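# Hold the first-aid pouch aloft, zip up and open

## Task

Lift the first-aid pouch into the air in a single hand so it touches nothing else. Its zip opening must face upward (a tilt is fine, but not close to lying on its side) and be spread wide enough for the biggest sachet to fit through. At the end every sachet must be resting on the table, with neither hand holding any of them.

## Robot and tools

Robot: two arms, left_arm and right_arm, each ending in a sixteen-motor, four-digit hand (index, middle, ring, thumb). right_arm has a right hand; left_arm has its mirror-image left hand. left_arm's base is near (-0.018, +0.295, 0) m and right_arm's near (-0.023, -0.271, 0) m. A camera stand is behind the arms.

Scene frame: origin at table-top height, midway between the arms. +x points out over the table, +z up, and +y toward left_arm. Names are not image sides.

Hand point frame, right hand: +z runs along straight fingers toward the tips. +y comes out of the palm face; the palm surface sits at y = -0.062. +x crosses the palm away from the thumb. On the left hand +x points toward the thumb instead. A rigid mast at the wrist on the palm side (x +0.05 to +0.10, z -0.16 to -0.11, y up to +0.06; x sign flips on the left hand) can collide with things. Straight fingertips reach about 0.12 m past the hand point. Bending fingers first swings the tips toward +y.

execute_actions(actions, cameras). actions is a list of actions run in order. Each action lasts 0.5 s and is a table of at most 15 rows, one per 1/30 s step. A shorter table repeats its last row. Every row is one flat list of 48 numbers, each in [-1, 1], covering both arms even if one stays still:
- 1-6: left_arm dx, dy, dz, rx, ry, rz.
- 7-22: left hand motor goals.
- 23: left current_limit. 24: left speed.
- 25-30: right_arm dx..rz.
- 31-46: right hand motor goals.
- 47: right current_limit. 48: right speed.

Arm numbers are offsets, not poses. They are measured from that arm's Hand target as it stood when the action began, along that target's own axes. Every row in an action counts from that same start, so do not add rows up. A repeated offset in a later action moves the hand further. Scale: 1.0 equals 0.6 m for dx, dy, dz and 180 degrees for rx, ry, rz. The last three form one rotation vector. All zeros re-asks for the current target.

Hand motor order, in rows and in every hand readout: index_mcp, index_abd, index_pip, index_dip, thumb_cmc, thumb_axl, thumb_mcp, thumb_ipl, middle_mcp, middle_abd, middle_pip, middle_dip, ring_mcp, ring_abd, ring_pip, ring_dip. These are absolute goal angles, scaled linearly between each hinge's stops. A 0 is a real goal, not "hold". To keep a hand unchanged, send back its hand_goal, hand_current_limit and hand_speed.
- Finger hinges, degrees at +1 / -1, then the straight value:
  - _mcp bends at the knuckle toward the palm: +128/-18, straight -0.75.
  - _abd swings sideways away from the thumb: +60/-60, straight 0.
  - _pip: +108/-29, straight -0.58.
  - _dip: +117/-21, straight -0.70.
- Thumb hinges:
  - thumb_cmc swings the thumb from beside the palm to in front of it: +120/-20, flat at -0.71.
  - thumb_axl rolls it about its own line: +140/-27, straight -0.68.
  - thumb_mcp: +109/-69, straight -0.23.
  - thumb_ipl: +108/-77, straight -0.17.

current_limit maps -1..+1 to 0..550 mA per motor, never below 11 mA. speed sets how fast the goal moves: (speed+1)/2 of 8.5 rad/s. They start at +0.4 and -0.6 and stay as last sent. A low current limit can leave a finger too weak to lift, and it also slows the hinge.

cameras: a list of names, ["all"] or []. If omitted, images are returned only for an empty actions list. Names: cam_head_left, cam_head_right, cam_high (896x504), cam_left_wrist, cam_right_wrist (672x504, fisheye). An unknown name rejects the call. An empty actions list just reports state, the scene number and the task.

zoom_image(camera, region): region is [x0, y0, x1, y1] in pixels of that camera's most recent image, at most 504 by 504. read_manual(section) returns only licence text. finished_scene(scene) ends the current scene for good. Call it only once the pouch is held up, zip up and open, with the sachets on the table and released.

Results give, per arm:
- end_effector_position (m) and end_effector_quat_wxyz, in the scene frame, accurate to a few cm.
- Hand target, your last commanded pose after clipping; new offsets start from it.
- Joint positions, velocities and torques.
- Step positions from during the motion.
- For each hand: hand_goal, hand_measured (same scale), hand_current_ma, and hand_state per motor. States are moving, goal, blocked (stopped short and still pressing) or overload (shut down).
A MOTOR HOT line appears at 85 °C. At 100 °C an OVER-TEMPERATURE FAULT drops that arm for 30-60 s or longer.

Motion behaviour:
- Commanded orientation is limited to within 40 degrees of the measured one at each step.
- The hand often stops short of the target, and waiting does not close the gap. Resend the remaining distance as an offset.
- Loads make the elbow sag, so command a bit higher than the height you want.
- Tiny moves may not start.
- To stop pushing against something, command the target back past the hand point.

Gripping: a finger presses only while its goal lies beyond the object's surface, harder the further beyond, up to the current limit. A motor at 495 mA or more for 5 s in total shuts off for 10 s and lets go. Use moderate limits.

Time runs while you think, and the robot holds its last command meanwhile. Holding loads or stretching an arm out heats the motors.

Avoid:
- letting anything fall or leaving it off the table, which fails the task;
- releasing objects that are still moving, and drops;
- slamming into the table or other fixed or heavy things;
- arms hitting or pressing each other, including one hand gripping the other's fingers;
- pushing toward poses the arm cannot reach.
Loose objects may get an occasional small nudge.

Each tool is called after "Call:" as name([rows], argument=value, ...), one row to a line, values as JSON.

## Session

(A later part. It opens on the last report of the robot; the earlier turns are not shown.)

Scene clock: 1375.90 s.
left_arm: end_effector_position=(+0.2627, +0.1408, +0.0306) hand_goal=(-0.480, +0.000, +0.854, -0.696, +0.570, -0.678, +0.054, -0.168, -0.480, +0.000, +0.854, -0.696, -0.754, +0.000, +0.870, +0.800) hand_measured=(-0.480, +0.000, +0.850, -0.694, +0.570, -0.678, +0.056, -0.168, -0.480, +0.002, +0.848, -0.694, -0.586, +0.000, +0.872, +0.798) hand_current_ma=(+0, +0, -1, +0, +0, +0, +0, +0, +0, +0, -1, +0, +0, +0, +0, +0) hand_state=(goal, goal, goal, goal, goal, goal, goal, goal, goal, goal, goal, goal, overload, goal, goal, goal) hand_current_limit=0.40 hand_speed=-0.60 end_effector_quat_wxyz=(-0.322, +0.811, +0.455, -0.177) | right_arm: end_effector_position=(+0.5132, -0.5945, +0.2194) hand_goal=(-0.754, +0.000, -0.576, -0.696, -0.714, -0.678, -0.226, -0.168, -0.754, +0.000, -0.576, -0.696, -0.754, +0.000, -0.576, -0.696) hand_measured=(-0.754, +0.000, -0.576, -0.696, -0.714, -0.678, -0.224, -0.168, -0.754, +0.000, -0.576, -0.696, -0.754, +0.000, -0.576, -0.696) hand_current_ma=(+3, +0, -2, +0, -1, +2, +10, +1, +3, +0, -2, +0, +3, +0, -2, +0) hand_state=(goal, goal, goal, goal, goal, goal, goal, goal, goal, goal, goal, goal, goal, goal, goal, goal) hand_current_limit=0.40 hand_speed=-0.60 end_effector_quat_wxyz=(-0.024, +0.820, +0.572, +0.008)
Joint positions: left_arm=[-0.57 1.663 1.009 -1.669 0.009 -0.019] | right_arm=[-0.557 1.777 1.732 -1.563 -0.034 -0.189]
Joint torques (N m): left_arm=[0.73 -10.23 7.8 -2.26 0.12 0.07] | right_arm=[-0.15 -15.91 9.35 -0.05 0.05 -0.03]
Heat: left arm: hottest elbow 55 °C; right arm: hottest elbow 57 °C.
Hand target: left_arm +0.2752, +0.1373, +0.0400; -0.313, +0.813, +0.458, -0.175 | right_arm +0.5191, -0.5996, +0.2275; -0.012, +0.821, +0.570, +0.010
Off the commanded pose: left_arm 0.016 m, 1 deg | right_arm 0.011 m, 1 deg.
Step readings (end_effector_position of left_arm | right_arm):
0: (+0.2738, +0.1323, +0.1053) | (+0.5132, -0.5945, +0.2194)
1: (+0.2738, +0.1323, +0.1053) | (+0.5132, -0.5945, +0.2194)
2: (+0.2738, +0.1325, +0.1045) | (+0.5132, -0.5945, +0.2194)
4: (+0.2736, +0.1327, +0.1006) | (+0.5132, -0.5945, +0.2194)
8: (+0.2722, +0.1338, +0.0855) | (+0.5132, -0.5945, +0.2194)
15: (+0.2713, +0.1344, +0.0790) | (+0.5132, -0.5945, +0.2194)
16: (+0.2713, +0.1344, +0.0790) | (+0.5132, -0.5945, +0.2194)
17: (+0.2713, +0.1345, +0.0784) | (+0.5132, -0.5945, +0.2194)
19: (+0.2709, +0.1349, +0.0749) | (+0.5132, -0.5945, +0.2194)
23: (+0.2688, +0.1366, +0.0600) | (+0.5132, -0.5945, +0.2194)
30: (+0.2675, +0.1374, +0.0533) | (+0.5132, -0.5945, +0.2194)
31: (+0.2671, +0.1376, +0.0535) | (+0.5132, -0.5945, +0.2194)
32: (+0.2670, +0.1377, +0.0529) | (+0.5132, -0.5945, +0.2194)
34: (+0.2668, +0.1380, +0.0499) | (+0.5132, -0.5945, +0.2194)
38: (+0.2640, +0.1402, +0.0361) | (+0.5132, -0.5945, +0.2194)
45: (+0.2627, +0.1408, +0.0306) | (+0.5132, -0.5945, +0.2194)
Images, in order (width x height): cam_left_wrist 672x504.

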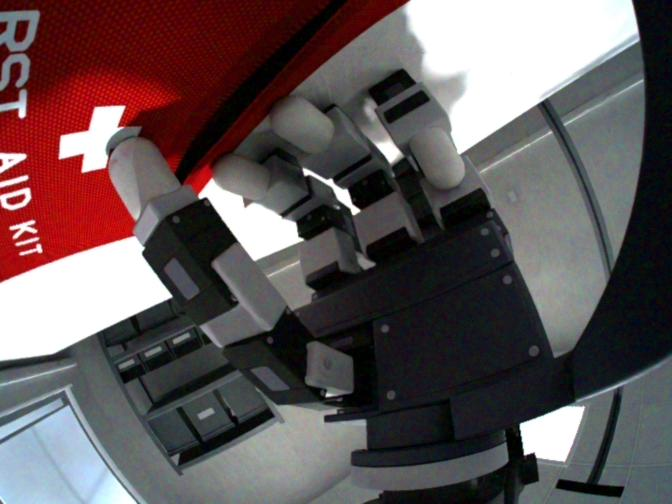

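Call:
execute_actions([
  [[0,0.0185,-0.0167,0,0,0,-0.48,0,0.854,-0.696,0.571,-0.678,0.055,-0.168,-0.48,0,0.854,-0.696,-0.754,0,0.87,0.80,0.4,-0.6,0,0,0,0,0,0,-0.754,0,-0.576,-0.696,-0.714,-0.678,-0.226,-0.168,-0.754,0,-0.576,-0.696,-0.754,0,-0.576,-0.696,0.4,-0.6]],
  [[0,0.0,0,0,0,0,-0.48,0,0.854,-0.696,0.571,-0.678,0.055,-0.168,-0.48,0,0.854,-0.696,-0.754,0,0.87,0.80,0.4,-0.6,0,0,0,0,0,0,-0.754,0,-0.576,-0.696,-0.714,-0.678,-0.226,-0.168,-0.754,0,-0.576,-0.696,-0.754,0,-0.576,-0.696,0.4,-0.6]],
], cameras=["cam_left_wrist"])

Call:
zoom_image(camera="cam_left_wrist", region=[80, 40, 480, 300])

Scene clock: 1404.20 s.
left_arm: end_effector_position=(+0.2773, +0.1318, +0.0327) hand_goal=(-0.480, +0.000, +0.854, -0.696, +0.570, -0.678, +0.054, -0.168, -0.480, +0.000, +0.854, -0.696, -0.754, +0.000, +0.870, +0.800) hand_measured=(-0.480, +0.000, +0.850, -0.694, +0.570, -0.678, +0.056, -0.168, -0.480, +0.002, +0.848, -0.694, -0.542, +0.000, +0.870, +0.798) hand_current_ma=(+0, +0, -1, +0, +0, +0, +0, +0, +0, +0, -1, +0, +0, +0, +0, +0) hand_state=(goal, goal, goal, goal, goal, goal, goal, goal, goal, goal, goal, goal, overload, goal, goal, goal) hand_current_limit=0.40 hand_speed=-0.60 end_effector_quat_wxyz=(-0.314, +0.814, +0.457, -0.172) | right_arm: end_effector_position=(+0.5132, -0.5945, +0.2194) hand_goal=(-0.754, +0.000, -0.576, -0.696, -0.714, -0.678, -0.226, -0.168, -0.754, +0.000, -0.576, -0.696, -0.754, +0.000, -0.576, -0.696) hand_measured=(-0.754, +0.000, -0.576, -0.696, -0.714, -0.678, -0.224, -0.168, -0.754, +0.000, -0.576, -0.696, -0.754, +0.000, -0.576, -0.696) hand_current_ma=(+3, +0, -2, +0, -1, +2, +10, +1, +3, +0, -2, +0, +3, +0, -2, +0) hand_state=(goal, goal, goal, goal, goal, goal, goal, goal, goal, goal, goal, goal, goal, goal, goal, goal) hand_current_limit=0.40 hand_speed=-0.60 end_effector_quat_wxyz=(-0.024, +0.820, +0.572, +0.008)
Joint positions: left_arm=[-0.57 1.682 1.05 -1.669 0.008 -0.019] | right_arm=[-0.557 1.777 1.732 -1.563 -0.034 -0.189]
Joint torques (N m): left_arm=[0.79 -9.93 7.9 -2.41 0.11 0.08] | right_arm=[-0.09 -15.97 9.33 -0.08 0.06 -0.03]
Heat: left arm: hottest elbow 50 °C; right arm: hottest elbow 57 °C.
Hand target: left_arm +0.2879, +0.1296, +0.0399; -0.313, +0.813, +0.458, -0.176 | right_arm +0.5191, -0.5996, +0.2275; -0.012, +0.821, +0.570, +0.010
Off the commanded pose: left_arm 0.013 m, 0 deg | right_arm 0.011 m, 1 deg.
joint sent to its limit (left arm) — joint 4 (wrist pitch), lower limit. The joint targets still meet the commanded pose.
Step readings (end_effector_position of left_arm | right_arm):
0: (+0.2627, +0.1408, +0.0306) | (+0.5132, -0.5945, +0.2194)
1: (+0.2627, +0.1408, +0.0306) | (+0.5132, -0.5945, +0.2194)
2: (+0.2629, +0.1406, +0.0309) | (+0.5132, -0.5945, +0.2194)
4: (+0.2662, +0.1385, +0.0315) | (+0.5132, -0.5945, +0.2194)
8: (+0.2751, +0.1330, +0.0330) | (+0.5132, -0.5945, +0.2194)
15: (+0.2774, +0.1318, +0.0328) | (+0.5132, -0.5945, +0.2194)
16: (+0.2774, +0.1318, +0.0328) | (+0.5132, -0.5945, +0.2194)
17: (+0.2774, +0.1318, +0.0328) | (+0.5132, -0.5945, +0.2194)
19: (+0.2773, +0.1318, +0.0327) | (+0.5132, -0.5945, +0.2194)
23: (+0.2773, +0.1318, +0.0327) | (+0.5132, -0.5945, +0.2194)
30: (+0.2773, +0.1318, +0.0327) | (+0.5132, -0.5945, +0.2194)
Images, in order (width x height): cam_left_wrist 672x504.

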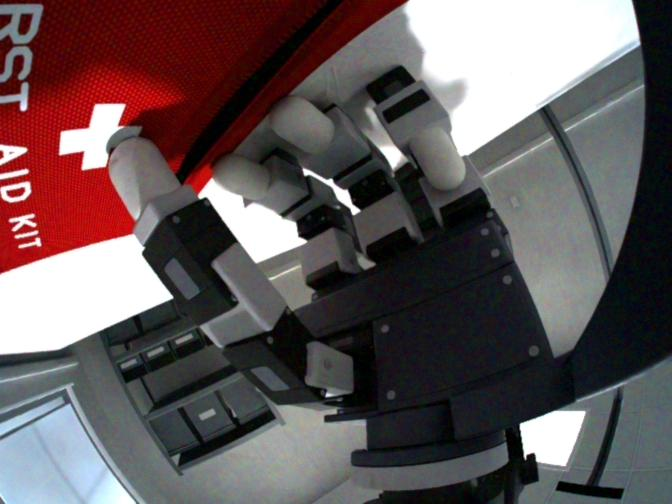

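Scaled by 1.260 from the camera's 672x504 image, which has a finer 960x720 frame.

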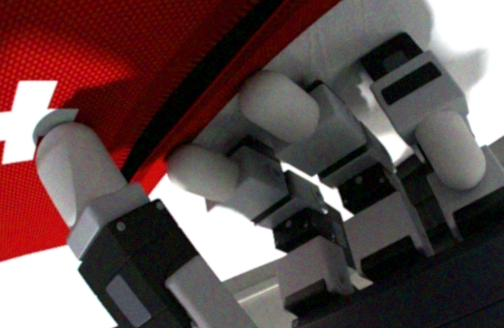

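Call:
execute_actions([
  [[0,-0.0558,-0.0618,0,0,0,-0.48,0,0.854,-0.696,0.571,-0.678,-0.226,-0.168,-0.48,0,0.854,-0.696,-0.754,0,0.87,0.80,0.4,-0.6,0,0,0,0,0,0,-0.754,0,-0.576,-0.696,-0.714,-0.678,-0.226,-0.168,-0.754,0,-0.576,-0.696,-0.754,0,-0.576,-0.696,0.4,-0.6]],
  [[0.002,0.0298,-0.0381,0,0,0,-0.48,0,0.299,-1.0,0.571,-0.678,-0.226,-0.168,-0.48,0,0.299,-1.0,-0.754,0,0.87,0.80,0.4,-0.6,0,0,0,0,0,0,-0.754,0,-0.576,-0.696,-0.714,-0.678,-0.226,-0.168,-0.754,0,-0.576,-0.696,-0.754,0,-0.576,-0.696,0.4,-0.6]],
  [[0.002,0.0298,-0.0381,0,0,0,-0.48,0,0.299,-1.0,0.571,-0.678,-0.226,-0.168,-0.48,0,0.299,-1.0,-0.754,0,0.87,0.80,0.4,-0.6,0,0,0,0,0,0,-0.754,0,-0.576,-0.696,-0.714,-0.678,-0.226,-0.168,-0.754,0,-0.576,-0.696,-0.754,0,-0.576,-0.696,0.4,-0.6]],
], cameras=["cam_left_wrist","cam_high"])

Call:
zoom_image(camera="cam_left_wrist", region=[80, 0, 480, 260])

Scene clock: 1458.57 s.
left_arm: end_effector_position=(+0.3237, +0.1034, +0.0882) hand_goal=(-0.480, +0.000, +0.298, -1.000, +0.570, -0.678, -0.226, -0.168, -0.480, +0.000, +0.298, -1.000, -0.754, +0.000, +0.870, +0.800) hand_measured=(-0.478, +0.000, +0.300, -0.998, +0.570, -0.678, -0.218, -0.168, -0.480, +0.002, +0.298, -0.998, -0.526, +0.000, +0.870, +0.798) hand_current_ma=(+0, +0, +0, +0, +0, +0, +3, +0, +0, +0, +0, +0, +0, +0, +0, +0) hand_state=(goal, goal, goal, goal, goal, goal, goal, goal, goal, goal, goal, goal, overload, goal, goal, goal) hand_current_limit=0.40 hand_speed=-0.60 end_effector_quat_wxyz=(-0.235, +0.840, +0.471, -0.129) | right_arm: end_effector_position=(+0.5132, -0.5945, +0.2194) hand_goal=(-0.754, +0.000, -0.576, -0.696, -0.714, -0.678, -0.226, -0.168, -0.754, +0.000, -0.576, -0.696, -0.754, +0.000, -0.576, -0.696) hand_measured=(-0.754, +0.000, -0.576, -0.696, -0.714, -0.678, -0.224, -0.168, -0.754, +0.000, -0.576, -0.696, -0.754, +0.000, -0.576, -0.696) hand_current_ma=(+3, +0, -2, +0, -1, +2, +10, +1, +3, +0, -2, +0, +3, +0, -2, +0) hand_state=(goal, goal, goal, goal, goal, goal, goal, goal, goal, goal, goal, goal, goal, goal, goal, goal) hand_current_limit=0.40 hand_speed=-0.60 end_effector_quat_wxyz=(-0.024, +0.820, +0.572, +0.008)
Joint positions: left_arm=[-0.568 1.602 1.161 -1.672 0.005 -0.019] | right_arm=[-0.557 1.777 1.732 -1.563 -0.034 -0.189]
Joint torques (N m): left_arm=[0.67 -10.29 9.83 -1.92 -0.2 0.03] | right_arm=[-0.03 -15.85 9.35 -0.08 0.05 -0.04]
Heat: left arm: hottest elbow 48 °C; right arm: hottest elbow 57 °C.
Hand target: left_arm +0.3380, +0.1019, +0.0999; -0.313, +0.813, +0.458, -0.176 | right_arm +0.5191, -0.5996, +0.2275; -0.012, +0.821, +0.570, +0.010
Off the commanded pose: left_arm 0.018 m, 11 deg | right_arm 0.011 m, 1 deg.
joint sent to its limit (left arm) — joint 4 (wrist pitch), lower limit. The joint targets are off in orientation, not in position.
Step readings (end_effector_position of left_arm | right_arm):
0: (+0.2773, +0.1318, +0.0327) | (+0.5132, -0.5945, +0.2194)
1: (+0.2773, +0.1318, +0.0327) | (+0.5132, -0.5945, +0.2194)
2: (+0.2776, +0.1317, +0.0335) | (+0.5132, -0.5945, +0.2194)
4: (+0.2789, +0.1308, +0.0389) | (+0.5132, -0.5945, +0.2194)
8: (+0.2840, +0.1276, +0.0651) | (+0.5132, -0.5945, +0.2194)
15: (+0.2867, +0.1258, +0.0840) | (+0.5132, -0.5945, +0.2194)
16: (+0.2867, +0.1258, +0.0838) | (+0.5132, -0.5945, +0.2194)
17: (+0.2867, +0.1258, +0.0837) | (+0.5132, -0.5945, +0.2194)
19: (+0.2881, +0.1249, +0.0833) | (+0.5132, -0.5945, +0.2194)
23: (+0.2950, +0.1205, +0.0816) | (+0.5132, -0.5945, +0.2194)
30: (+0.2987, +0.1181, +0.0818) | (+0.5132, -0.5945, +0.2194)
31: (+0.2991, +0.1182, +0.0821) | (+0.5132, -0.5945, +0.2194)
32: (+0.3000, +0.1176, +0.0823) | (+0.5132, -0.5945, +0.2194)
34: (+0.3051, +0.1143, +0.0838) | (+0.5132, -0.5945, +0.2194)
38: (+0.3201, +0.1054, +0.0877) | (+0.5132, -0.5945, +0.2194)
45: (+0.3238, +0.1034, +0.0883) | (+0.5132, -0.5945, +0.2194)
Images, in order (width x height): cam_high 896x504, cam_left_wrist 672x504.

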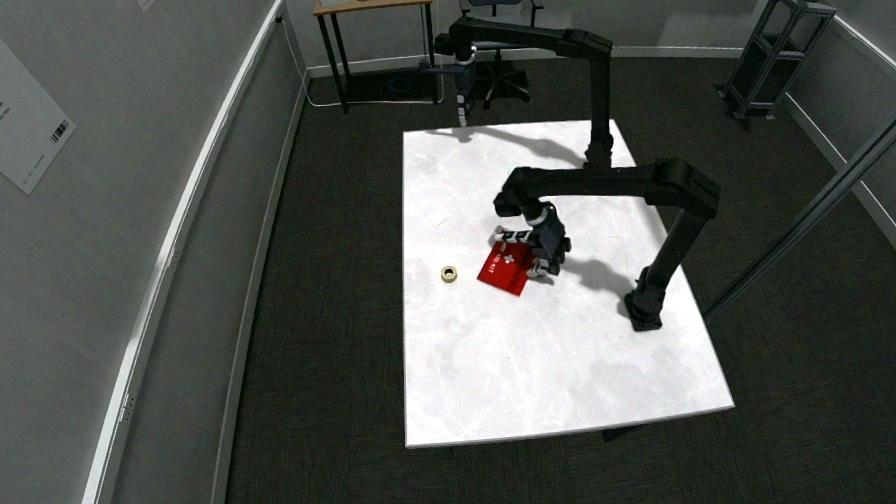

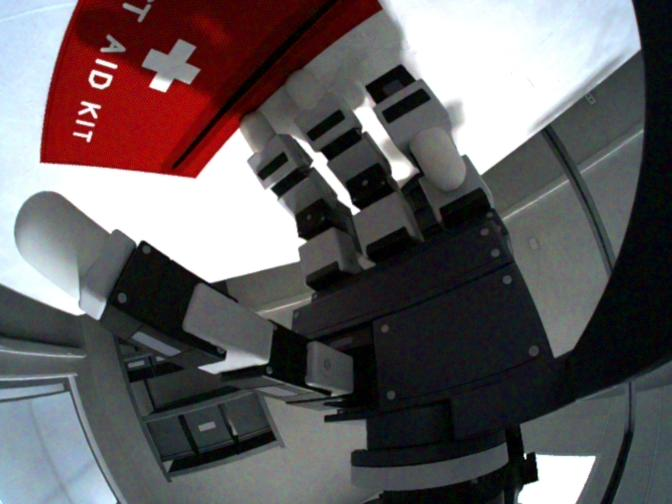

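Scaled by 1.260 from the camera's 672x504 image, which has a finer 960x720 frame.

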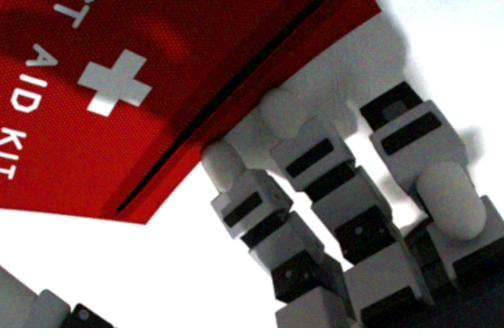

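Call:
execute_actions([
  [[0,0.0358,-0.01,0,0,0,-0.48,0,0.299,-1.0,0.571,-0.678,-0.226,-0.168,-0.48,0,0.299,-1.0,-0.754,0,0.87,0.80,0.4,-0.6,0,0,0,0,0,0,-0.754,0,-0.576,-0.696,-0.714,-0.678,-0.226,-0.168,-0.754,0,-0.576,-0.696,-0.754,0,-0.576,-0.696,0.4,-0.6]],
], cameras=["cam_left_wrist"])

Call:
zoom_image(camera="cam_left_wrist", region=[80, 0, 480, 260])

Scene clock: 1492.53 s.
left_arm: end_effector_position=(+0.3385, +0.0956, +0.0818) hand_goal=(-0.480, +0.000, +0.298, -1.000, +0.570, -0.678, -0.226, -0.168, -0.480, +0.000, +0.298, -1.000, -0.754, +0.000, +0.870, +0.800) hand_measured=(-0.478, +0.000, +0.302, -0.998, +0.570, -0.678, -0.218, -0.168, -0.484, +0.002, +0.304, -0.998, -0.524, +0.000, +0.870, +0.798) hand_current_ma=(+0, +0, +1, +0, +0, +0, +3, +0, -1, +0, +1, +0, +0, +0, +0, +0) hand_state=(goal, goal, goal, goal, goal, goal, goal, goal, goal, goal, goal, goal, overload, goal, goal, goal) hand_current_limit=0.40 hand_speed=-0.60 end_effector_quat_wxyz=(-0.244, +0.836, +0.474, -0.131) | right_arm: end_effector_position=(+0.5132, -0.5945, +0.2194) hand_goal=(-0.754, +0.000, -0.576, -0.696, -0.714, -0.678, -0.226, -0.168, -0.754, +0.000, -0.576, -0.696, -0.754, +0.000, -0.576, -0.696) hand_measured=(-0.754, +0.000, -0.576, -0.696, -0.714, -0.678, -0.224, -0.168, -0.754, +0.000, -0.576, -0.696, -0.754, +0.000, -0.576, -0.696) hand_current_ma=(+3, +0, -2, +0, -1, +2, +10, +1, +3, +0, -2, +0, +3, +0, -2, +0) hand_state=(goal, goal, goal, goal, goal, goal, goal, goal, goal, goal, goal, goal, goal, goal, goal, goal) hand_current_limit=0.40 hand_speed=-0.60 end_effector_quat_wxyz=(-0.024, +0.820, +0.572, +0.008)
Joint positions: left_arm=[-0.567 1.663 1.215 -1.685 0.003 -0.028] | right_arm=[-0.557 1.777 1.732 -1.563 -0.034 -0.189]
Joint torques (N m): left_arm=[0.79 -10.52 9.78 -1.4 -0.21 0.05] | right_arm=[0.03 -15.85 9.35 -0.08 0.05 -0.04]
Heat: left arm: hottest elbow 48 °C; right arm: hottest elbow 57 °C.
Hand target: left_arm +0.3550, +0.0914, +0.0898; -0.313, +0.813, +0.458, -0.176 | right_arm +0.5191, -0.5996, +0.2275; -0.012, +0.821, +0.570, +0.010
Off the commanded pose: left_arm 0.019 m, 10 deg | right_arm 0.011 m, 1 deg.
joint sent to its limit (left arm) — joint 4 (wrist pitch), lower limit. The joint targets are off in orientation, not in position.
Step readings (end_effector_position of left_arm | right_arm):
0: (+0.3237, +0.1034, +0.0882) | (+0.5132, -0.5945, +0.2194)
1: (+0.3239, +0.1033, +0.0881) | (+0.5132, -0.5945, +0.2194)
2: (+0.3246, +0.1029, +0.0878) | (+0.5132, -0.5945, +0.2194)
4: (+0.3285, +0.1005, +0.0863) | (+0.5132, -0.5945, +0.2194)
8: (+0.3377, +0.0955, +0.0816) | (+0.5132, -0.5945, +0.2194)
15: (+0.3383, +0.0952, +0.0817) | (+0.5132, -0.5945, +0.2194)
Images, in order (width x height): cam_left_wrist 672x504.

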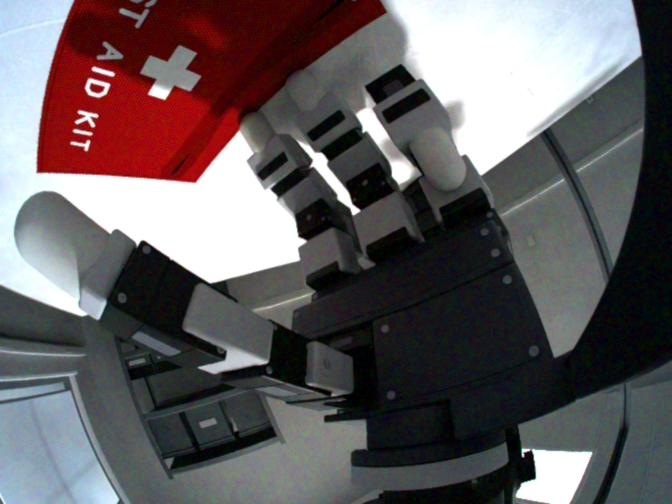

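Scaled by 1.260 from the camera's 672x504 image, which has a finer 960x720 frame.

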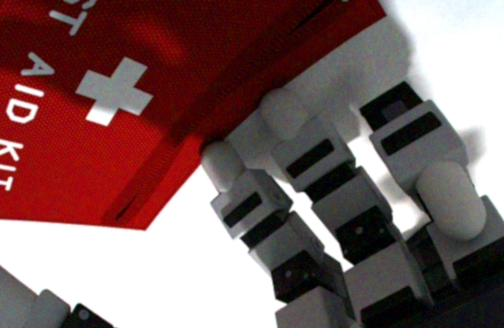

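Call:
execute_actions([
  [[0,-0.0335,-0.0371,0,0,0,-0.48,0,0.299,-1.0,0.571,-0.678,-0.226,-0.168,-0.48,0,0.299,-1.0,-0.754,0,0.87,0.80,0.4,-0.6,0,0,0,0,0,0,-0.754,0,-0.576,-0.696,-0.714,-0.678,-0.226,-0.168,-0.754,0,-0.576,-0.696,-0.754,0,-0.576,-0.696,0.4,-0.6]],
  [[0,0.0309,-0.0279,0,0,0,-0.48,0,0.299,-1.0,0.571,-0.678,-0.226,-0.168,-0.48,0,0.299,-1.0,-0.754,0,0.87,0.80,0.4,-0.6,0,0,0,0,0,0,-0.754,0,-0.576,-0.696,-0.714,-0.678,-0.226,-0.168,-0.754,0,-0.576,-0.696,-0.754,0,-0.576,-0.696,0.4,-0.6]],
], cameras=["cam_left_wrist"])

Call:
zoom_image(camera="cam_left_wrist", region=[80, 0, 480, 260])

Scene clock: 1507.73 s.
left_arm: end_effector_position=(+0.3589, +0.0819, +0.1068) hand_goal=(-0.480, +0.000, +0.298, -1.000, +0.570, -0.678, -0.226, -0.168, -0.480, +0.000, +0.298, -1.000, -0.754, +0.000, +0.870, +0.800) hand_measured=(-0.478, +0.000, +0.300, -0.998, +0.570, -0.678, -0.218, -0.168, -0.482, +0.002, +0.298, -0.998, -0.524, +0.000, +0.870, +0.798) hand_current_ma=(+0, +0, +0, +0, +0, +0, +3, +0, +0, +0, +0, +0, +0, +0, +0, +0) hand_state=(goal, goal, goal, goal, goal, goal, goal, goal, goal, goal, goal, goal, overload, goal, goal, goal) hand_current_limit=0.40 hand_speed=-0.60 end_effector_quat_wxyz=(-0.211, +0.847, +0.475, -0.114) | right_arm: end_effector_position=(+0.5132, -0.5945, +0.2194) hand_goal=(-0.754, +0.000, -0.576, -0.696, -0.714, -0.678, -0.226, -0.168, -0.754, +0.000, -0.576, -0.696, -0.754, +0.000, -0.576, -0.696) hand_measured=(-0.754, +0.000, -0.576, -0.696, -0.714, -0.678, -0.224, -0.168, -0.754, +0.000, -0.576, -0.696, -0.754, +0.000, -0.576, -0.696) hand_current_ma=(+3, +0, -2, +0, -1, +2, +10, +1, +3, +0, -2, +0, +3, +0, -2, +0) hand_state=(goal, goal, goal, goal, goal, goal, goal, goal, goal, goal, goal, goal, goal, goal, goal, goal) hand_current_limit=0.40 hand_speed=-0.60 end_effector_quat_wxyz=(-0.024, +0.820, +0.572, +0.008)
Joint positions: left_arm=[-0.567 1.643 1.273 -1.685 0.002 -0.019] | right_arm=[-0.557 1.777 1.732 -1.563 -0.034 -0.189]
Joint torques (N m): left_arm=[0.62 -11.34 10.44 -1.24 -0.21 0.04] | right_arm=[-0.09 -15.97 9.35 -0.06 0.05 -0.04]
Heat: left arm: hottest elbow 49 °C; right arm: hottest elbow 57 °C.
Hand target: left_arm +0.3764, +0.0784, +0.1199; -0.313, +0.814, +0.458, -0.176 | right_arm +0.5191, -0.5996, +0.2275; -0.012, +0.821, +0.570, +0.010
Off the commanded pose: left_arm 0.022 m, 14 deg | right_arm 0.011 m, 1 deg.
joint sent to its limit (left arm) — joint 4 (wrist pitch), lower limit. The joint targets are off in orientation, not in position.
Step readings (end_effector_position of left_arm | right_arm):
0: (+0.3385, +0.0956, +0.0818) | (+0.5132, -0.5945, +0.2194)
1: (+0.3385, +0.0956, +0.0818) | (+0.5132, -0.5945, +0.2194)
2: (+0.3385, +0.0956, +0.0819) | (+0.5132, -0.5945, +0.2194)
4: (+0.3387, +0.0954, +0.0838) | (+0.5132, -0.5945, +0.2194)
8: (+0.3394, +0.0945, +0.0929) | (+0.5132, -0.5945, +0.2194)
15: (+0.3401, +0.0939, +0.1024) | (+0.5132, -0.5945, +0.2194)
16: (+0.3401, +0.0939, +0.1024) | (+0.5132, -0.5945, +0.2194)
17: (+0.3404, +0.0937, +0.1026) | (+0.5132, -0.5945, +0.2194)
19: (+0.3438, +0.0916, +0.1041) | (+0.5132, -0.5945, +0.2194)
23: (+0.3556, +0.0840, +0.1081) | (+0.5132, -0.5945, +0.2194)
30: (+0.3590, +0.0819, +0.1070) | (+0.5132, -0.5945, +0.2194)
Images, in order (width x height): cam_left_wrist 672x504.

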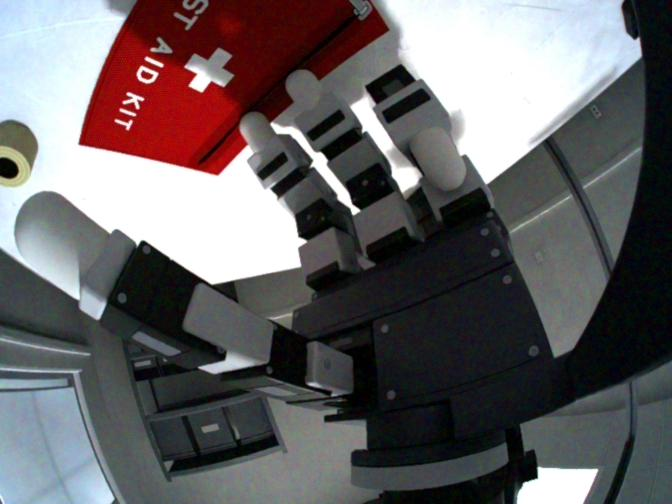

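Scaled by 1.260 from the camera's 672x504 image, which has a finer 960x720 frame.

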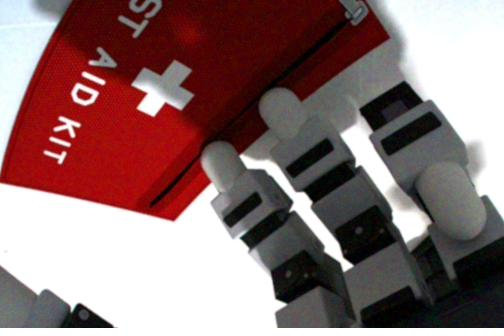

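Call:
execute_actions([
  [[0.003,0.0288,0.02,0,0,0,-0.48,0,0.299,-1.0,0.571,-0.678,-0.226,-0.168,-0.48,0,0.299,-1.0,-0.754,0,0.87,0.80,0.4,-0.6,0,0,0,0,0,0,-0.754,0,-0.576,-0.696,-0.714,-0.678,-0.226,-0.168,-0.754,0,-0.576,-0.696,-0.754,0,-0.576,-0.696,0.4,-0.6]],
], cameras=["cam_left_wrist"])

Call:
zoom_image(camera="cam_left_wrist", region=[80, 0, 480, 260])

Scene clock: 1537.17 s.
left_arm: end_effector_position=(+0.3641, +0.0807, +0.0850) hand_goal=(-0.480, +0.000, +0.298, -1.000, +0.570, -0.678, -0.226, -0.168, -0.480, +0.000, +0.298, -1.000, -0.754, +0.000, +0.870, +0.800) hand_measured=(-0.474, +0.000, +0.302, -0.998, +0.570, -0.678, -0.218, -0.168, -0.476, +0.002, +0.302, -0.996, -0.524, +0.000, +0.870, +0.798) hand_current_ma=(+1, +0, +0, +0, +0, +0, +3, +0, +1, +0, +1, +0, +0, +0, +0, +0) hand_state=(goal, goal, goal, goal, goal, goal, goal, goal, goal, goal, goal, goal, overload, goal, goal, goal) hand_current_limit=0.40 hand_speed=-0.60 end_effector_quat_wxyz=(-0.231, +0.840, +0.474, -0.125) | right_arm: end_effector_position=(+0.5132, -0.5945, +0.2194) hand_goal=(-0.754, +0.000, -0.576, -0.696, -0.714, -0.678, -0.226, -0.168, -0.754, +0.000, -0.576, -0.696, -0.754, +0.000, -0.576, -0.696) hand_measured=(-0.754, +0.000, -0.576, -0.696, -0.714, -0.678, -0.224, -0.168, -0.754, +0.000, -0.576, -0.696, -0.754, +0.000, -0.576, -0.696) hand_current_ma=(+3, +0, -2, +0, -1, +2, +10, +1, +3, +0, -2, +0, +3, +0, -2, +0) hand_state=(goal, goal, goal, goal, goal, goal, goal, goal, goal, goal, goal, goal, goal, goal, goal, goal) hand_current_limit=0.40 hand_speed=-0.60 end_effector_quat_wxyz=(-0.024, +0.820, +0.572, +0.008)
Joint positions: left_arm=[-0.563 1.709 1.292 -1.685 0.002 -0.021] | right_arm=[-0.557 1.777 1.732 -1.563 -0.034 -0.189]
Joint torques (N m): left_arm=[0.67 -12.63 9.91 -1.33 -0.21 0.09] | right_arm=[-0.03 -15.85 9.36 -0.08 0.05 -0.04]
Heat: left arm: hottest elbow 50 °C; right arm: hottest elbow 57 °C.
Hand target: left_arm +0.3813, +0.0775, +0.0993; -0.313, +0.813, +0.458, -0.176 | right_arm +0.5191, -0.5996, +0.2275; -0.012, +0.821, +0.570, +0.010
Off the commanded pose: left_arm 0.023 m, 12 deg | right_arm 0.011 m, 1 deg.
joint sent to its limit (left arm) — joint 4 (wrist pitch), lower limit. The joint targets are off in orientation, not in position.
Step readings (end_effector_position of left_arm | right_arm):
0: (+0.3589, +0.0819, +0.1068) | (+0.5132, -0.5945, +0.2194)
1: (+0.3589, +0.0819, +0.1067) | (+0.5132, -0.5945, +0.2194)
2: (+0.3592, +0.0819, +0.1061) | (+0.5132, -0.5945, +0.2194)
4: (+0.3611, +0.0809, +0.1033) | (+0.5132, -0.5945, +0.2194)
8: (+0.3638, +0.0804, +0.0914) | (+0.5132, -0.5945, +0.2194)
15: (+0.3641, +0.0806, +0.0850) | (+0.5132, -0.5945, +0.2194)
Images, in order (width x height): cam_left_wrist 672x504.

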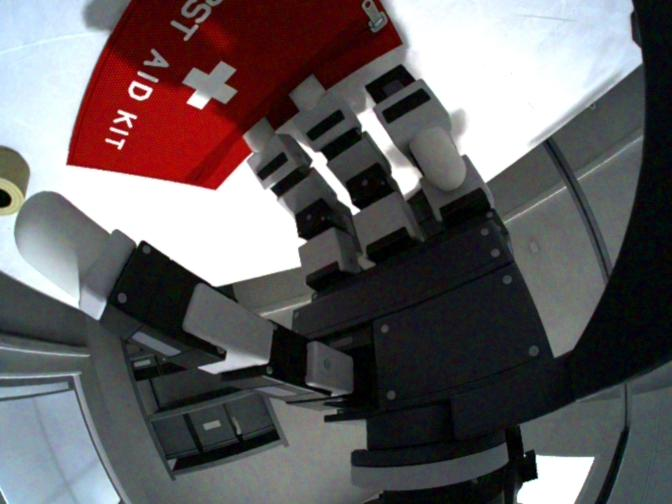

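Scaled by 1.260 from the camera's 672x504 image, which has a finer 960x720 frame.

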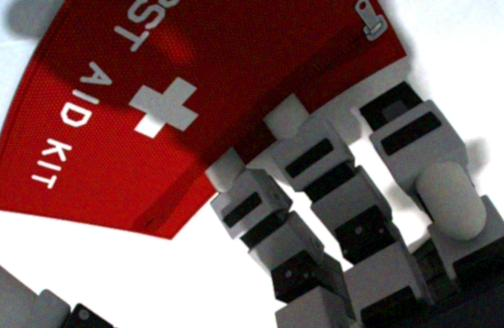

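Call:
zoom_image(camera="cam_left_wrist", region=[180, 40, 380, 200])

Scaled by 2.520 from the camera's 672x504 image, which has a finer 960x720 frame.

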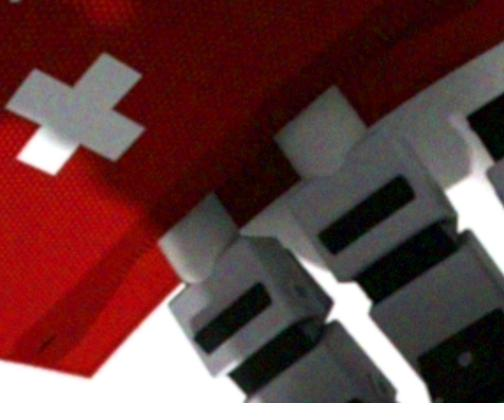

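Call:
execute_actions([
  [[0,0.0288,0.02,0,0,0,-0.48,0,0.299,-1.0,0.571,-0.678,-0.226,-0.168,-0.48,0,0.299,-1.0,-0.754,0,0.87,0.80,0.4,-0.6,0,0,0,0,0,0,-0.754,0,-0.576,-0.696,-0.714,-0.678,-0.226,-0.168,-0.754,0,-0.576,-0.696,-0.754,0,-0.576,-0.696,0.4,-0.6]],
], cameras=["cam_left_wrist"])

Call:
zoom_image(camera="cam_left_wrist", region=[140, 0, 400, 200])

Scene clock: 1555.67 s.
left_arm: end_effector_position=(+0.3728, +0.0771, +0.0833) hand_goal=(-0.480, +0.000, +0.298, -1.000, +0.570, -0.678, -0.226, -0.168, -0.480, +0.000, +0.298, -1.000, -0.754, +0.000, +0.870, +0.800) hand_measured=(-0.476, +0.000, +0.308, -0.998, +0.570, -0.678, -0.218, -0.168, -0.476, +0.002, +0.314, -0.996, -0.524, +0.000, +0.870, +0.798) hand_current_ma=(+1, +0, +3, +0, +0, +0, +3, +0, +1, +0, +7, +1, +0, +0, +0, +0) hand_state=(goal, goal, goal, goal, goal, goal, goal, goal, goal, goal, goal, goal, overload, goal, goal, goal) hand_current_limit=0.40 hand_speed=-0.60 end_effector_quat_wxyz=(-0.235, +0.839, +0.476, -0.123) | right_arm: end_effector_position=(+0.5132, -0.5945, +0.2194) hand_goal=(-0.754, +0.000, -0.576, -0.696, -0.714, -0.678, -0.226, -0.168, -0.754, +0.000, -0.576, -0.696, -0.754, +0.000, -0.576, -0.696) hand_measured=(-0.754, +0.000, -0.576, -0.696, -0.714, -0.678, -0.224, -0.168, -0.754, +0.000, -0.576, -0.696, -0.754, +0.000, -0.576, -0.696) hand_current_ma=(+3, +0, -2, +0, -1, +2, +10, +1, +3, +0, -2, +0, +3, +0, -2, +0) hand_state=(goal, goal, goal, goal, goal, goal, goal, goal, goal, goal, goal, goal, goal, goal, goal, goal) hand_current_limit=0.40 hand_speed=-0.60 end_effector_quat_wxyz=(-0.024, +0.820, +0.572, +0.008)
Joint positions: left_arm=[-0.563 1.737 1.322 -1.692 -0.004 -0.027] | right_arm=[-0.557 1.777 1.732 -1.563 -0.034 -0.189]
Joint torques (N m): left_arm=[0.79 -10.23 9.02 -1.21 -0.12 0.11] | right_arm=[0.03 -15.91 9.33 -0.09 0.06 -0.04]
Heat: left arm: hottest elbow 53 °C; right arm: hottest elbow 58 °C.
Hand target: left_arm +0.3855, +0.0749, +0.0789; -0.313, +0.813, +0.458, -0.176 | right_arm +0.5191, -0.5996, +0.2275; -0.012, +0.821, +0.570, +0.010
Off the commanded pose: left_arm 0.014 m, 11 deg | right_arm 0.011 m, 1 deg.
joint read past its limit (left arm) — joint 4 (wrist pitch), lower limit.
joint sent to its limit (left arm) — joint 4 (wrist pitch), lower limit. The joint targets are off in orientation, not in position.
Step readings (end_effector_position of left_arm | right_arm):
0: (+0.3641, +0.0807, +0.0850) | (+0.5132, -0.5945, +0.2194)
1: (+0.3641, +0.0807, +0.0850) | (+0.5132, -0.5945, +0.2194)
2: (+0.3643, +0.0806, +0.0849) | (+0.5132, -0.5945, +0.2194)
4: (+0.3662, +0.0800, +0.0838) | (+0.5132, -0.5945, +0.2194)
8: (+0.3709, +0.0780, +0.0833) | (+0.5132, -0.5945, +0.2194)
15: (+0.3728, +0.0771, +0.0833) | (+0.5132, -0.5945, +0.2194)
Images, in order (width x height): cam_left_wrist 672x504.

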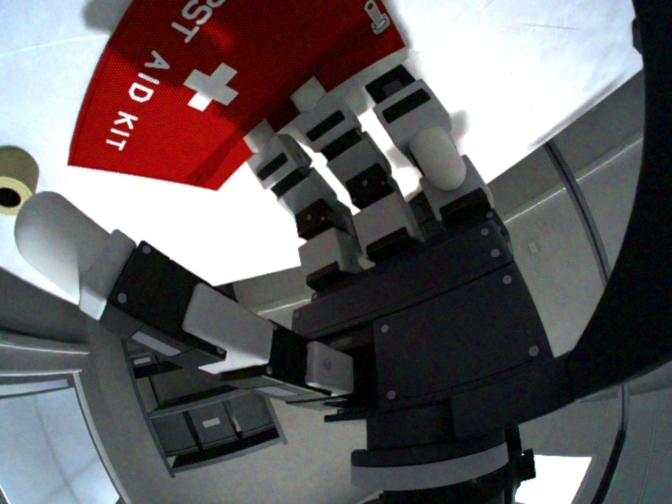

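Scaled by 1.938 from the camera's 672x504 image, which has a finer 960x720 frame.

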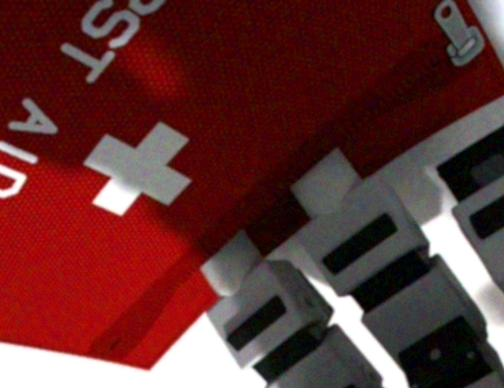

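Call:
execute_actions([
  [[-0.0023,0.0013,0.0413,0,0,0,-0.48,0,0.591,-0.841,0.571,-0.678,-0.114,-0.168,-0.48,0,0.591,-0.841,-0.754,0,0.87,0.80,0.4,-0.7,0,0,0,0,0,0,-0.754,0,-0.576,-0.696,-0.714,-0.678,-0.226,-0.168,-0.754,0,-0.576,-0.696,-0.754,0,-0.576,-0.696,0.4,-0.6]],
], cameras=["cam_left_wrist"])

Call:
zoom_image(camera="cam_left_wrist", region=[140, 0, 400, 200])

Scene clock: 1608.40 s.
left_arm: end_effector_position=(+0.3687, +0.0797, +0.0597) hand_goal=(-0.480, +0.000, +0.590, -0.842, +0.570, -0.678, -0.114, -0.168, -0.480, +0.000, +0.590, -0.842, -0.754, +0.000, +0.870, +0.800) hand_measured=(-0.476, +0.000, +0.592, -0.842, +0.570, -0.678, -0.112, -0.168, -0.474, +0.002, +0.594, -0.840, -0.524, +0.000, +0.870, +0.798) hand_current_ma=(+1, +0, +0, +0, +0, +0, +0, +0, +1, +0, +1, +0, +0, +0, +0, +0) hand_state=(goal, goal, goal, goal, goal, goal, goal, goal, goal, goal, goal, goal, overload, goal, goal, goal) hand_current_limit=0.40 hand_speed=-0.70 end_effector_quat_wxyz=(-0.257, +0.833, +0.472, -0.134) | right_arm: end_effector_position=(+0.5132, -0.5945, +0.2194) hand_goal=(-0.754, +0.000, -0.576, -0.696, -0.714, -0.678, -0.226, -0.168, -0.754, +0.000, -0.576, -0.696, -0.754, +0.000, -0.576, -0.696) hand_measured=(-0.754, +0.000, -0.576, -0.696, -0.714, -0.678, -0.224, -0.168, -0.754, +0.000, -0.576, -0.696, -0.754, +0.000, -0.576, -0.696) hand_current_ma=(+3, +0, -2, +0, -1, +2, +10, +1, +3, +0, -2, +0, +3, +0, -2, +0) hand_state=(goal, goal, goal, goal, goal, goal, goal, goal, goal, goal, goal, goal, goal, goal, goal, goal) hand_current_limit=0.40 hand_speed=-0.60 end_effector_quat_wxyz=(-0.024, +0.820, +0.572, +0.008)
Joint positions: left_arm=[-0.563 1.786 1.314 -1.686 -0.004 -0.027] | right_arm=[-0.557 1.777 1.732 -1.563 -0.034 -0.189]
Joint torques (N m): left_arm=[0.56 -12.86 6.52 -1.35 0.03 0.09] | right_arm=[-0.09 -15.85 9.32 -0.08 0.06 -0.04]
Heat: left arm: hottest elbow 50 °C; right arm: hottest elbow 58 °C.
Hand target: left_arm +0.3711, +0.0821, +0.0600; -0.313, +0.814, +0.458, -0.176 | right_arm +0.5191, -0.5996, +0.2275; -0.012, +0.821, +0.570, +0.010
Off the commanded pose: left_arm 0.003 m, 8 deg | right_arm 0.011 m, 1 deg.
joint read past its limit (left arm) — joint 4 (wrist pitch), lower limit.
joint sent to its limit (left arm) — joint 4 (wrist pitch), lower limit. The joint targets are off in orientation, not in position.
Step readings (end_effector_position of left_arm | right_arm):
0: (+0.3728, +0.0771, +0.0833) | (+0.5132, -0.5945, +0.2194)
1: (+0.3728, +0.0771, +0.0833) | (+0.5132, -0.5945, +0.2194)
2: (+0.3734, +0.0767, +0.0828) | (+0.5132, -0.5945, +0.2194)
4: (+0.3736, +0.0764, +0.0784) | (+0.5132, -0.5945, +0.2194)
8: (+0.3706, +0.0782, +0.0649) | (+0.5132, -0.5945, +0.2194)
15: (+0.3687, +0.0797, +0.0597) | (+0.5132, -0.5945, +0.2194)
Images, in order (width x height): cam_left_wrist 672x504.

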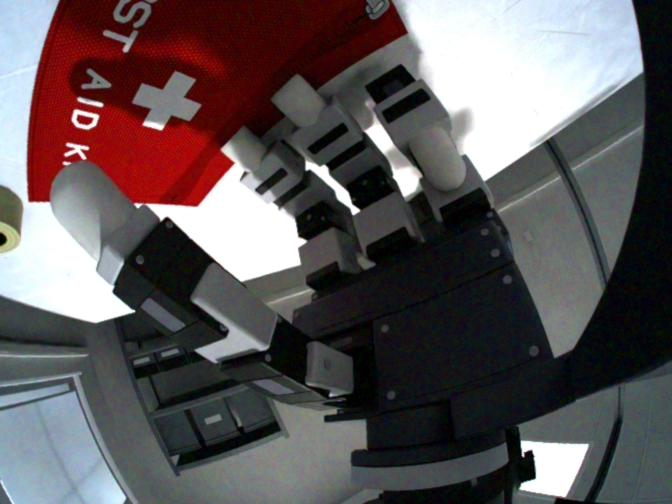

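Scaled by 1.938 from the camera's 672x504 image, which has a finer 960x720 frame.

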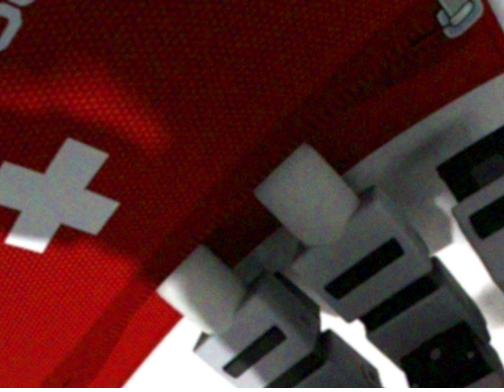

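Call:
zoom_image(camera="cam_left_wrist", region=[210, 60, 340, 160])

Scaled by 3.877 from the camera's 672x504 image, which has a finer 960x720 frame.

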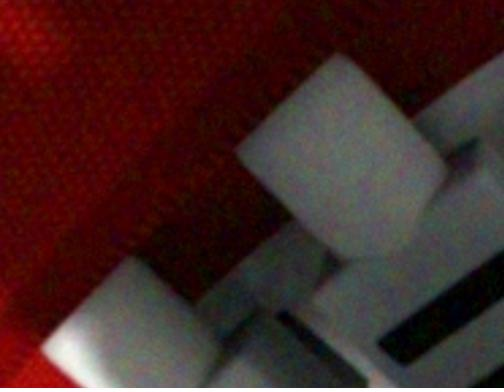

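Call:
execute_actions([
  [[-0.0035,0.016,0.0261,0,0,0,-0.411,0,0.664,-0.696,0.571,-0.678,0.167,-0.168,-0.411,0,0.664,-0.696,-0.754,0,0.87,0.80,0.4,-0.7,0,0,0,0,0,0,-0.754,0,-0.576,-0.696,-0.714,-0.678,-0.226,-0.168,-0.754,0,-0.576,-0.696,-0.754,0,-0.576,-0.696,0.4,-0.6]],
], cameras=["cam_left_wrist"])

Call:
zoom_image(camera="cam_left_wrist", region=[80, 0, 400, 240])

Scene clock: 1640.60 s.
left_arm: end_effector_position=(+0.3648, +0.0804, +0.0444) hand_goal=(-0.412, +0.000, +0.664, -0.696, +0.570, -0.678, +0.166, -0.168, -0.412, +0.000, +0.664, -0.696, -0.754, +0.000, +0.870, +0.800) hand_measured=(-0.406, +0.000, +0.670, -0.698, +0.570, -0.678, +0.164, -0.168, -0.406, +0.002, +0.678, -0.700, -0.524, +0.000, +0.870, +0.798) hand_current_ma=(+2, +0, +1, +0, +0, +0, +0, +0, +1, +0, +5, +0, +0, +0, +0, +0) hand_state=(goal, goal, goal, goal, goal, goal, goal, goal, goal, goal, goal, goal, overload, goal, goal, goal) hand_current_limit=0.40 hand_speed=-0.70 end_effector_quat_wxyz=(-0.272, +0.828, +0.468, -0.146) | right_arm: end_effector_position=(+0.5132, -0.5945, +0.2194) hand_goal=(-0.754, +0.000, -0.576, -0.696, -0.714, -0.678, -0.226, -0.168, -0.754, +0.000, -0.576, -0.696, -0.754, +0.000, -0.576, -0.696) hand_measured=(-0.754, +0.000, -0.576, -0.696, -0.714, -0.678, -0.224, -0.168, -0.754, +0.000, -0.576, -0.696, -0.754, +0.000, -0.576, -0.696) hand_current_ma=(+3, +0, -2, +0, -1, +2, +10, +1, +3, +0, -2, +0, +3, +0, -2, +0) hand_state=(goal, goal, goal, goal, goal, goal, goal, goal, goal, goal, goal, goal, goal, goal, goal, goal) hand_current_limit=0.40 hand_speed=-0.60 end_effector_quat_wxyz=(-0.024, +0.820, +0.572, +0.008)
Joint positions: left_arm=[-0.563 1.822 1.314 -1.689 0.002 -0.022] | right_arm=[-0.557 1.777 1.732 -1.563 -0.034 -0.189]
Joint torques (N m): left_arm=[0.26 -12.51 6.38 -1.33 0.22 0.06] | right_arm=[-0.15 -15.85 9.35 -0.05 0.05 -0.04]
Heat: left arm: hottest elbow 48 °C; right arm: hottest elbow 58 °C.
Hand target: left_arm +0.3671, +0.0821, +0.0419; -0.313, +0.813, +0.458, -0.176 | right_arm +0.5191, -0.5996, +0.2275; -0.012, +0.821, +0.570, +0.010
Off the commanded pose: left_arm 0.004 m, 6 deg | right_arm 0.011 m, 1 deg.
joint read past its limit (left arm) — joint 4 (wrist pitch), lower limit.
joint sent to its limit (left arm) — joint 4 (wrist pitch), lower limit. The joint targets are off in orientation, not in position.
Step readings (end_effector_position of left_arm | right_arm):
0: (+0.3687, +0.0797, +0.0597) | (+0.5132, -0.5945, +0.2194)
1: (+0.3687, +0.0797, +0.0597) | (+0.5132, -0.5945, +0.2194)
2: (+0.3686, +0.0797, +0.0594) | (+0.5132, -0.5945, +0.2194)
4: (+0.3678, +0.0793, +0.0567) | (+0.5132, -0.5945, +0.2194)
8: (+0.3659, +0.0798, +0.0462) | (+0.5132, -0.5945, +0.2194)
15: (+0.3648, +0.0804, +0.0444) | (+0.5132, -0.5945, +0.2194)
Images, in order (width x height): cam_left_wrist 672x504.

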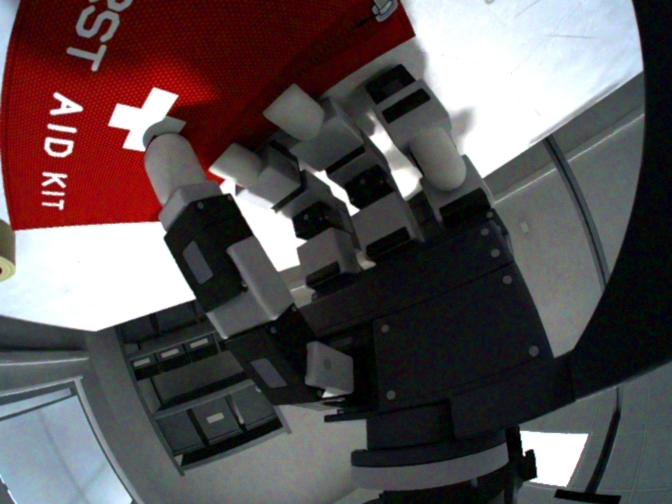

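Scaled by 1.575 from the camera's 672x504 image, which has a finer 960x720 frame.

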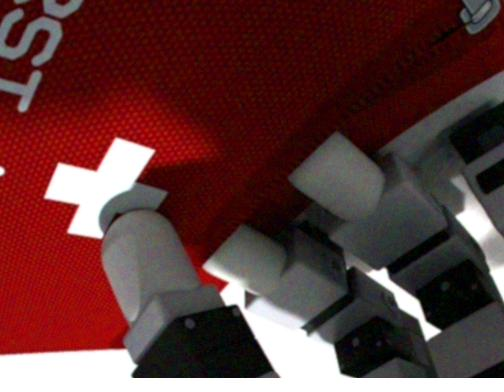

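Call:
execute_actions([
  [[0,0.0034,0.0037,0,0,0,-0.275,0,0.547,-0.696,0.571,-0.678,0.167,-0.168,-0.275,0,0.547,-0.696,-0.754,0,0.87,0.80,0.4,-0.8,0,0,0,0,0,0,-0.754,0,-0.576,-0.696,-0.714,-0.678,-0.226,-0.168,-0.754,0,-0.576,-0.696,-0.754,0,-0.576,-0.696,0.4,-0.6]],
], cameras=["cam_left_wrist"])

Call:
zoom_image(camera="cam_left_wrist", region=[80, 0, 400, 240])

Scene clock: 1656.27 s.
left_arm: end_effector_position=(+0.3653, +0.0812, +0.0445) hand_goal=(-0.276, +0.000, +0.546, -0.696, +0.570, -0.678, +0.166, -0.168, -0.276, +0.000, +0.546, -0.696, -0.754, +0.000, +0.870, +0.800) hand_measured=(-0.276, +0.000, +0.560, -0.698, +0.570, -0.678, +0.166, -0.168, -0.272, +0.002, +0.568, -0.700, -0.524, +0.000, +0.870, +0.798) hand_current_ma=(+0, +0, +5, +0, +0, +0, +0, +0, +1, +0, +12, +0, +0, +0, +0, +0) hand_state=(goal, goal, goal, goal, goal, goal, goal, goal, goal, goal, blocked, goal, overload, goal, goal, goal) hand_current_limit=0.40 hand_speed=-0.80 end_effector_quat_wxyz=(-0.273, +0.827, +0.470, -0.145) | right_arm: end_effector_position=(+0.5132, -0.5945, +0.2194) hand_goal=(-0.754, +0.000, -0.576, -0.696, -0.714, -0.678, -0.226, -0.168, -0.754, +0.000, -0.576, -0.696, -0.754, +0.000, -0.576, -0.696) hand_measured=(-0.754, +0.000, -0.576, -0.696, -0.714, -0.678, -0.224, -0.168, -0.754, +0.000, -0.576, -0.696, -0.754, +0.000, -0.576, -0.696) hand_current_ma=(+3, +0, -2, +0, -1, +2, +10, +1, +3, +0, -2, +0, +3, +0, -2, +0) hand_state=(goal, goal, goal, goal, goal, goal, goal, goal, goal, goal, goal, goal, goal, goal, goal, goal) hand_current_limit=0.40 hand_speed=-0.60 end_effector_quat_wxyz=(-0.024, +0.820, +0.572, +0.008)
Joint positions: left_arm=[-0.563 1.822 1.314 -1.689 -0.001 -0.027] | right_arm=[-0.557 1.777 1.732 -1.563 -0.034 -0.189]
Joint torques (N m): left_arm=[0.26 -11.93 6.54 -1.32 0.23 0.07] | right_arm=[-0.03 -15.91 9.35 -0.05 0.06 -0.03]
Heat: left arm: hottest elbow 47 °C; right arm: hottest elbow 58 °C.
Hand target: left_arm +0.3672, +0.0821, +0.0390; -0.313, +0.814, +0.458, -0.175 | right_arm +0.5191, -0.5996, +0.2275; -0.012, +0.821, +0.570, +0.010
Off the commanded pose: left_arm 0.006 m, 6 deg | right_arm 0.011 m, 1 deg.
joint read past its limit (left arm) — joint 4 (wrist pitch), lower limit.
joint sent to its limit (left arm) — joint 4 (wrist pitch), lower limit. The joint targets are off in orientation, not in position.
Step readings (end_effector_position of left_arm | right_arm):
0: (+0.3648, +0.0804, +0.0444) | (+0.5132, -0.5945, +0.2194)
1: (+0.3648, +0.0804, +0.0444) | (+0.5132, -0.5945, +0.2194)
2: (+0.3649, +0.0807, +0.0445) | (+0.5132, -0.5945, +0.2194)
4: (+0.3649, +0.0808, +0.0445) | (+0.5132, -0.5945, +0.2194)
8: (+0.3653, +0.0812, +0.0445) | (+0.5132, -0.5945, +0.2194)
15: (+0.3653, +0.0812, +0.0445) | (+0.5132, -0.5945, +0.2194)
Images, in order (width x height): cam_left_wrist 672x504.

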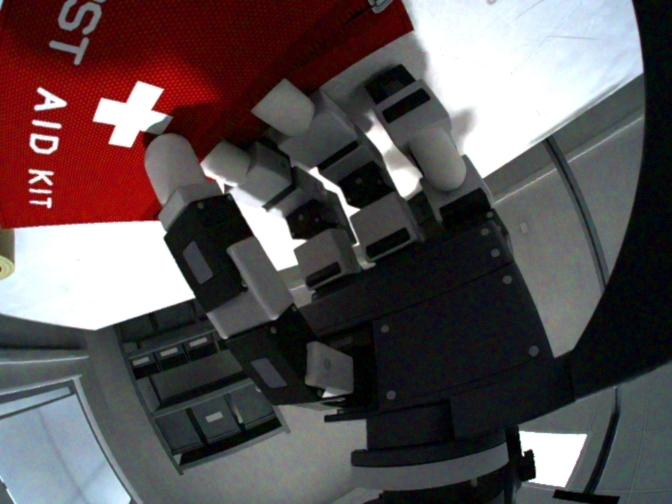

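Scaled by 1.575 from the camera's 672x504 image, which has a finer 960x720 frame.

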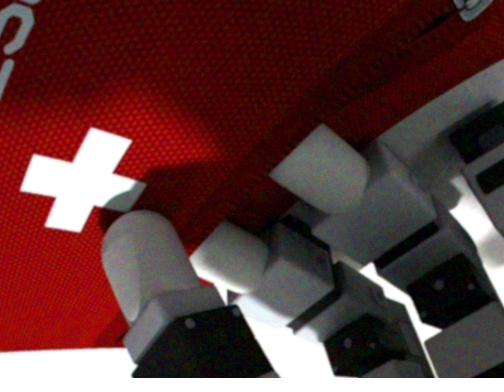

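Call:
execute_actions([
  [[0,0.0034,0.0037,0,0,0,-0.275,0,0.547,-0.696,0.571,-0.678,0.27,-0.168,-0.275,0,0.547,-0.696,-0.754,0,0.87,0.80,0.4,-0.8,0,0,0,0,0,0,-0.754,0,-0.576,-0.696,-0.714,-0.678,-0.226,-0.168,-0.754,0,-0.576,-0.696,-0.754,0,-0.576,-0.696,0.4,-0.6]],
], cameras=["cam_left_wrist"])

Call:
zoom_image(camera="cam_left_wrist", region=[80, 0, 400, 240])

Scene clock: 1666.03 s.
left_arm: end_effector_position=(+0.3652, +0.0813, +0.0444) hand_goal=(-0.276, +0.000, +0.546, -0.696, +0.570, -0.678, +0.270, -0.168, -0.276, +0.000, +0.546, -0.696, -0.754, +0.000, +0.870, +0.800) hand_measured=(-0.276, +0.000, +0.558, -0.698, +0.570, -0.678, +0.254, -0.170, -0.272, +0.002, +0.568, -0.700, -0.524, +0.000, +0.870, +0.798) hand_current_ma=(+0, +0, +4, +0, +0, +0, -10, +0, +1, +0, +12, +0, +0, +0, +0, +0) hand_state=(goal, goal, goal, goal, goal, goal, goal, goal, goal, goal, blocked, goal, overload, goal, goal, goal) hand_current_limit=0.40 hand_speed=-0.80 end_effector_quat_wxyz=(-0.273, +0.827, +0.470, -0.145) | right_arm: end_effector_position=(+0.5132, -0.5945, +0.2194) hand_goal=(-0.754, +0.000, -0.576, -0.696, -0.714, -0.678, -0.226, -0.168, -0.754, +0.000, -0.576, -0.696, -0.754, +0.000, -0.576, -0.696) hand_measured=(-0.754, +0.000, -0.576, -0.696, -0.714, -0.678, -0.224, -0.168, -0.754, +0.000, -0.576, -0.696, -0.754, +0.000, -0.576, -0.696) hand_current_ma=(+3, +0, -2, +0, -1, +2, +10, +1, +3, +0, -2, +0, +3, +0, -2, +0) hand_state=(goal, goal, goal, goal, goal, goal, goal, goal, goal, goal, goal, goal, goal, goal, goal, goal) hand_current_limit=0.40 hand_speed=-0.60 end_effector_quat_wxyz=(-0.024, +0.820, +0.572, +0.008)
Joint positions: left_arm=[-0.563 1.823 1.314 -1.689 -0.001 -0.027] | right_arm=[-0.557 1.777 1.732 -1.563 -0.034 -0.189]
Joint torques (N m): left_arm=[0.32 -11.34 6.64 -1.32 0.23 0.07] | right_arm=[-0.09 -15.91 9.33 -0.05 0.05 -0.03]
Heat: left arm: hottest elbow 47 °C; right arm: hottest elbow 58 °C.
Hand target: left_arm +0.3672, +0.0821, +0.0360; -0.313, +0.814, +0.458, -0.175 | right_arm +0.5191, -0.5996, +0.2275; -0.012, +0.821, +0.570, +0.010
Off the commanded pose: left_arm 0.009 m, 6 deg | right_arm 0.011 m, 1 deg.
joint read past its limit (left arm) — joint 4 (wrist pitch), lower limit.
joint sent to its limit (left arm) — joint 4 (wrist pitch), lower limit. The joint targets are off in orientation, not in position.
Step readings (end_effector_position of left_arm | right_arm):
0: (+0.3653, +0.0812, +0.0445) | (+0.5132, -0.5945, +0.2194)
1: (+0.3653, +0.0812, +0.0445) | (+0.5132, -0.5945, +0.2194)
2: (+0.3653, +0.0812, +0.0445) | (+0.5132, -0.5945, +0.2194)
4: (+0.3652, +0.0813, +0.0444) | (+0.5132, -0.5945, +0.2194)
8: (+0.3652, +0.0813, +0.0444) | (+0.5132, -0.5945, +0.2194)
15: (+0.3652, +0.0813, +0.0444) | (+0.5132, -0.5945, +0.2194)
Images, in order (width x height): cam_left_wrist 672x504.

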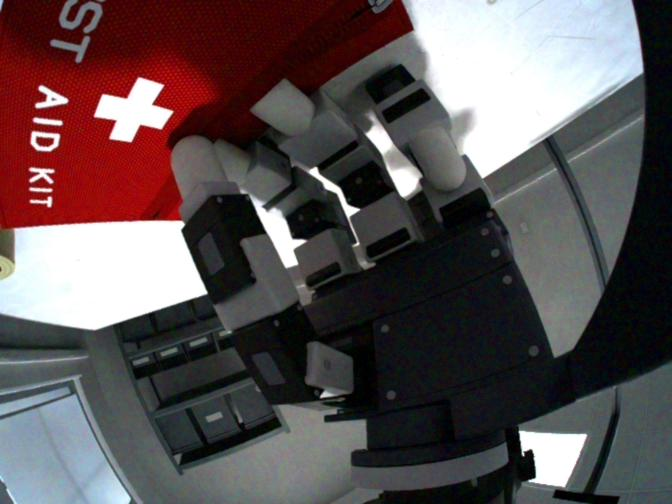

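Scaled by 1.575 from the camera's 672x504 image, which has a finer 960x720 frame.

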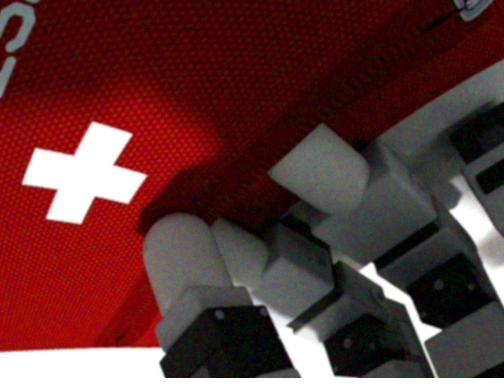

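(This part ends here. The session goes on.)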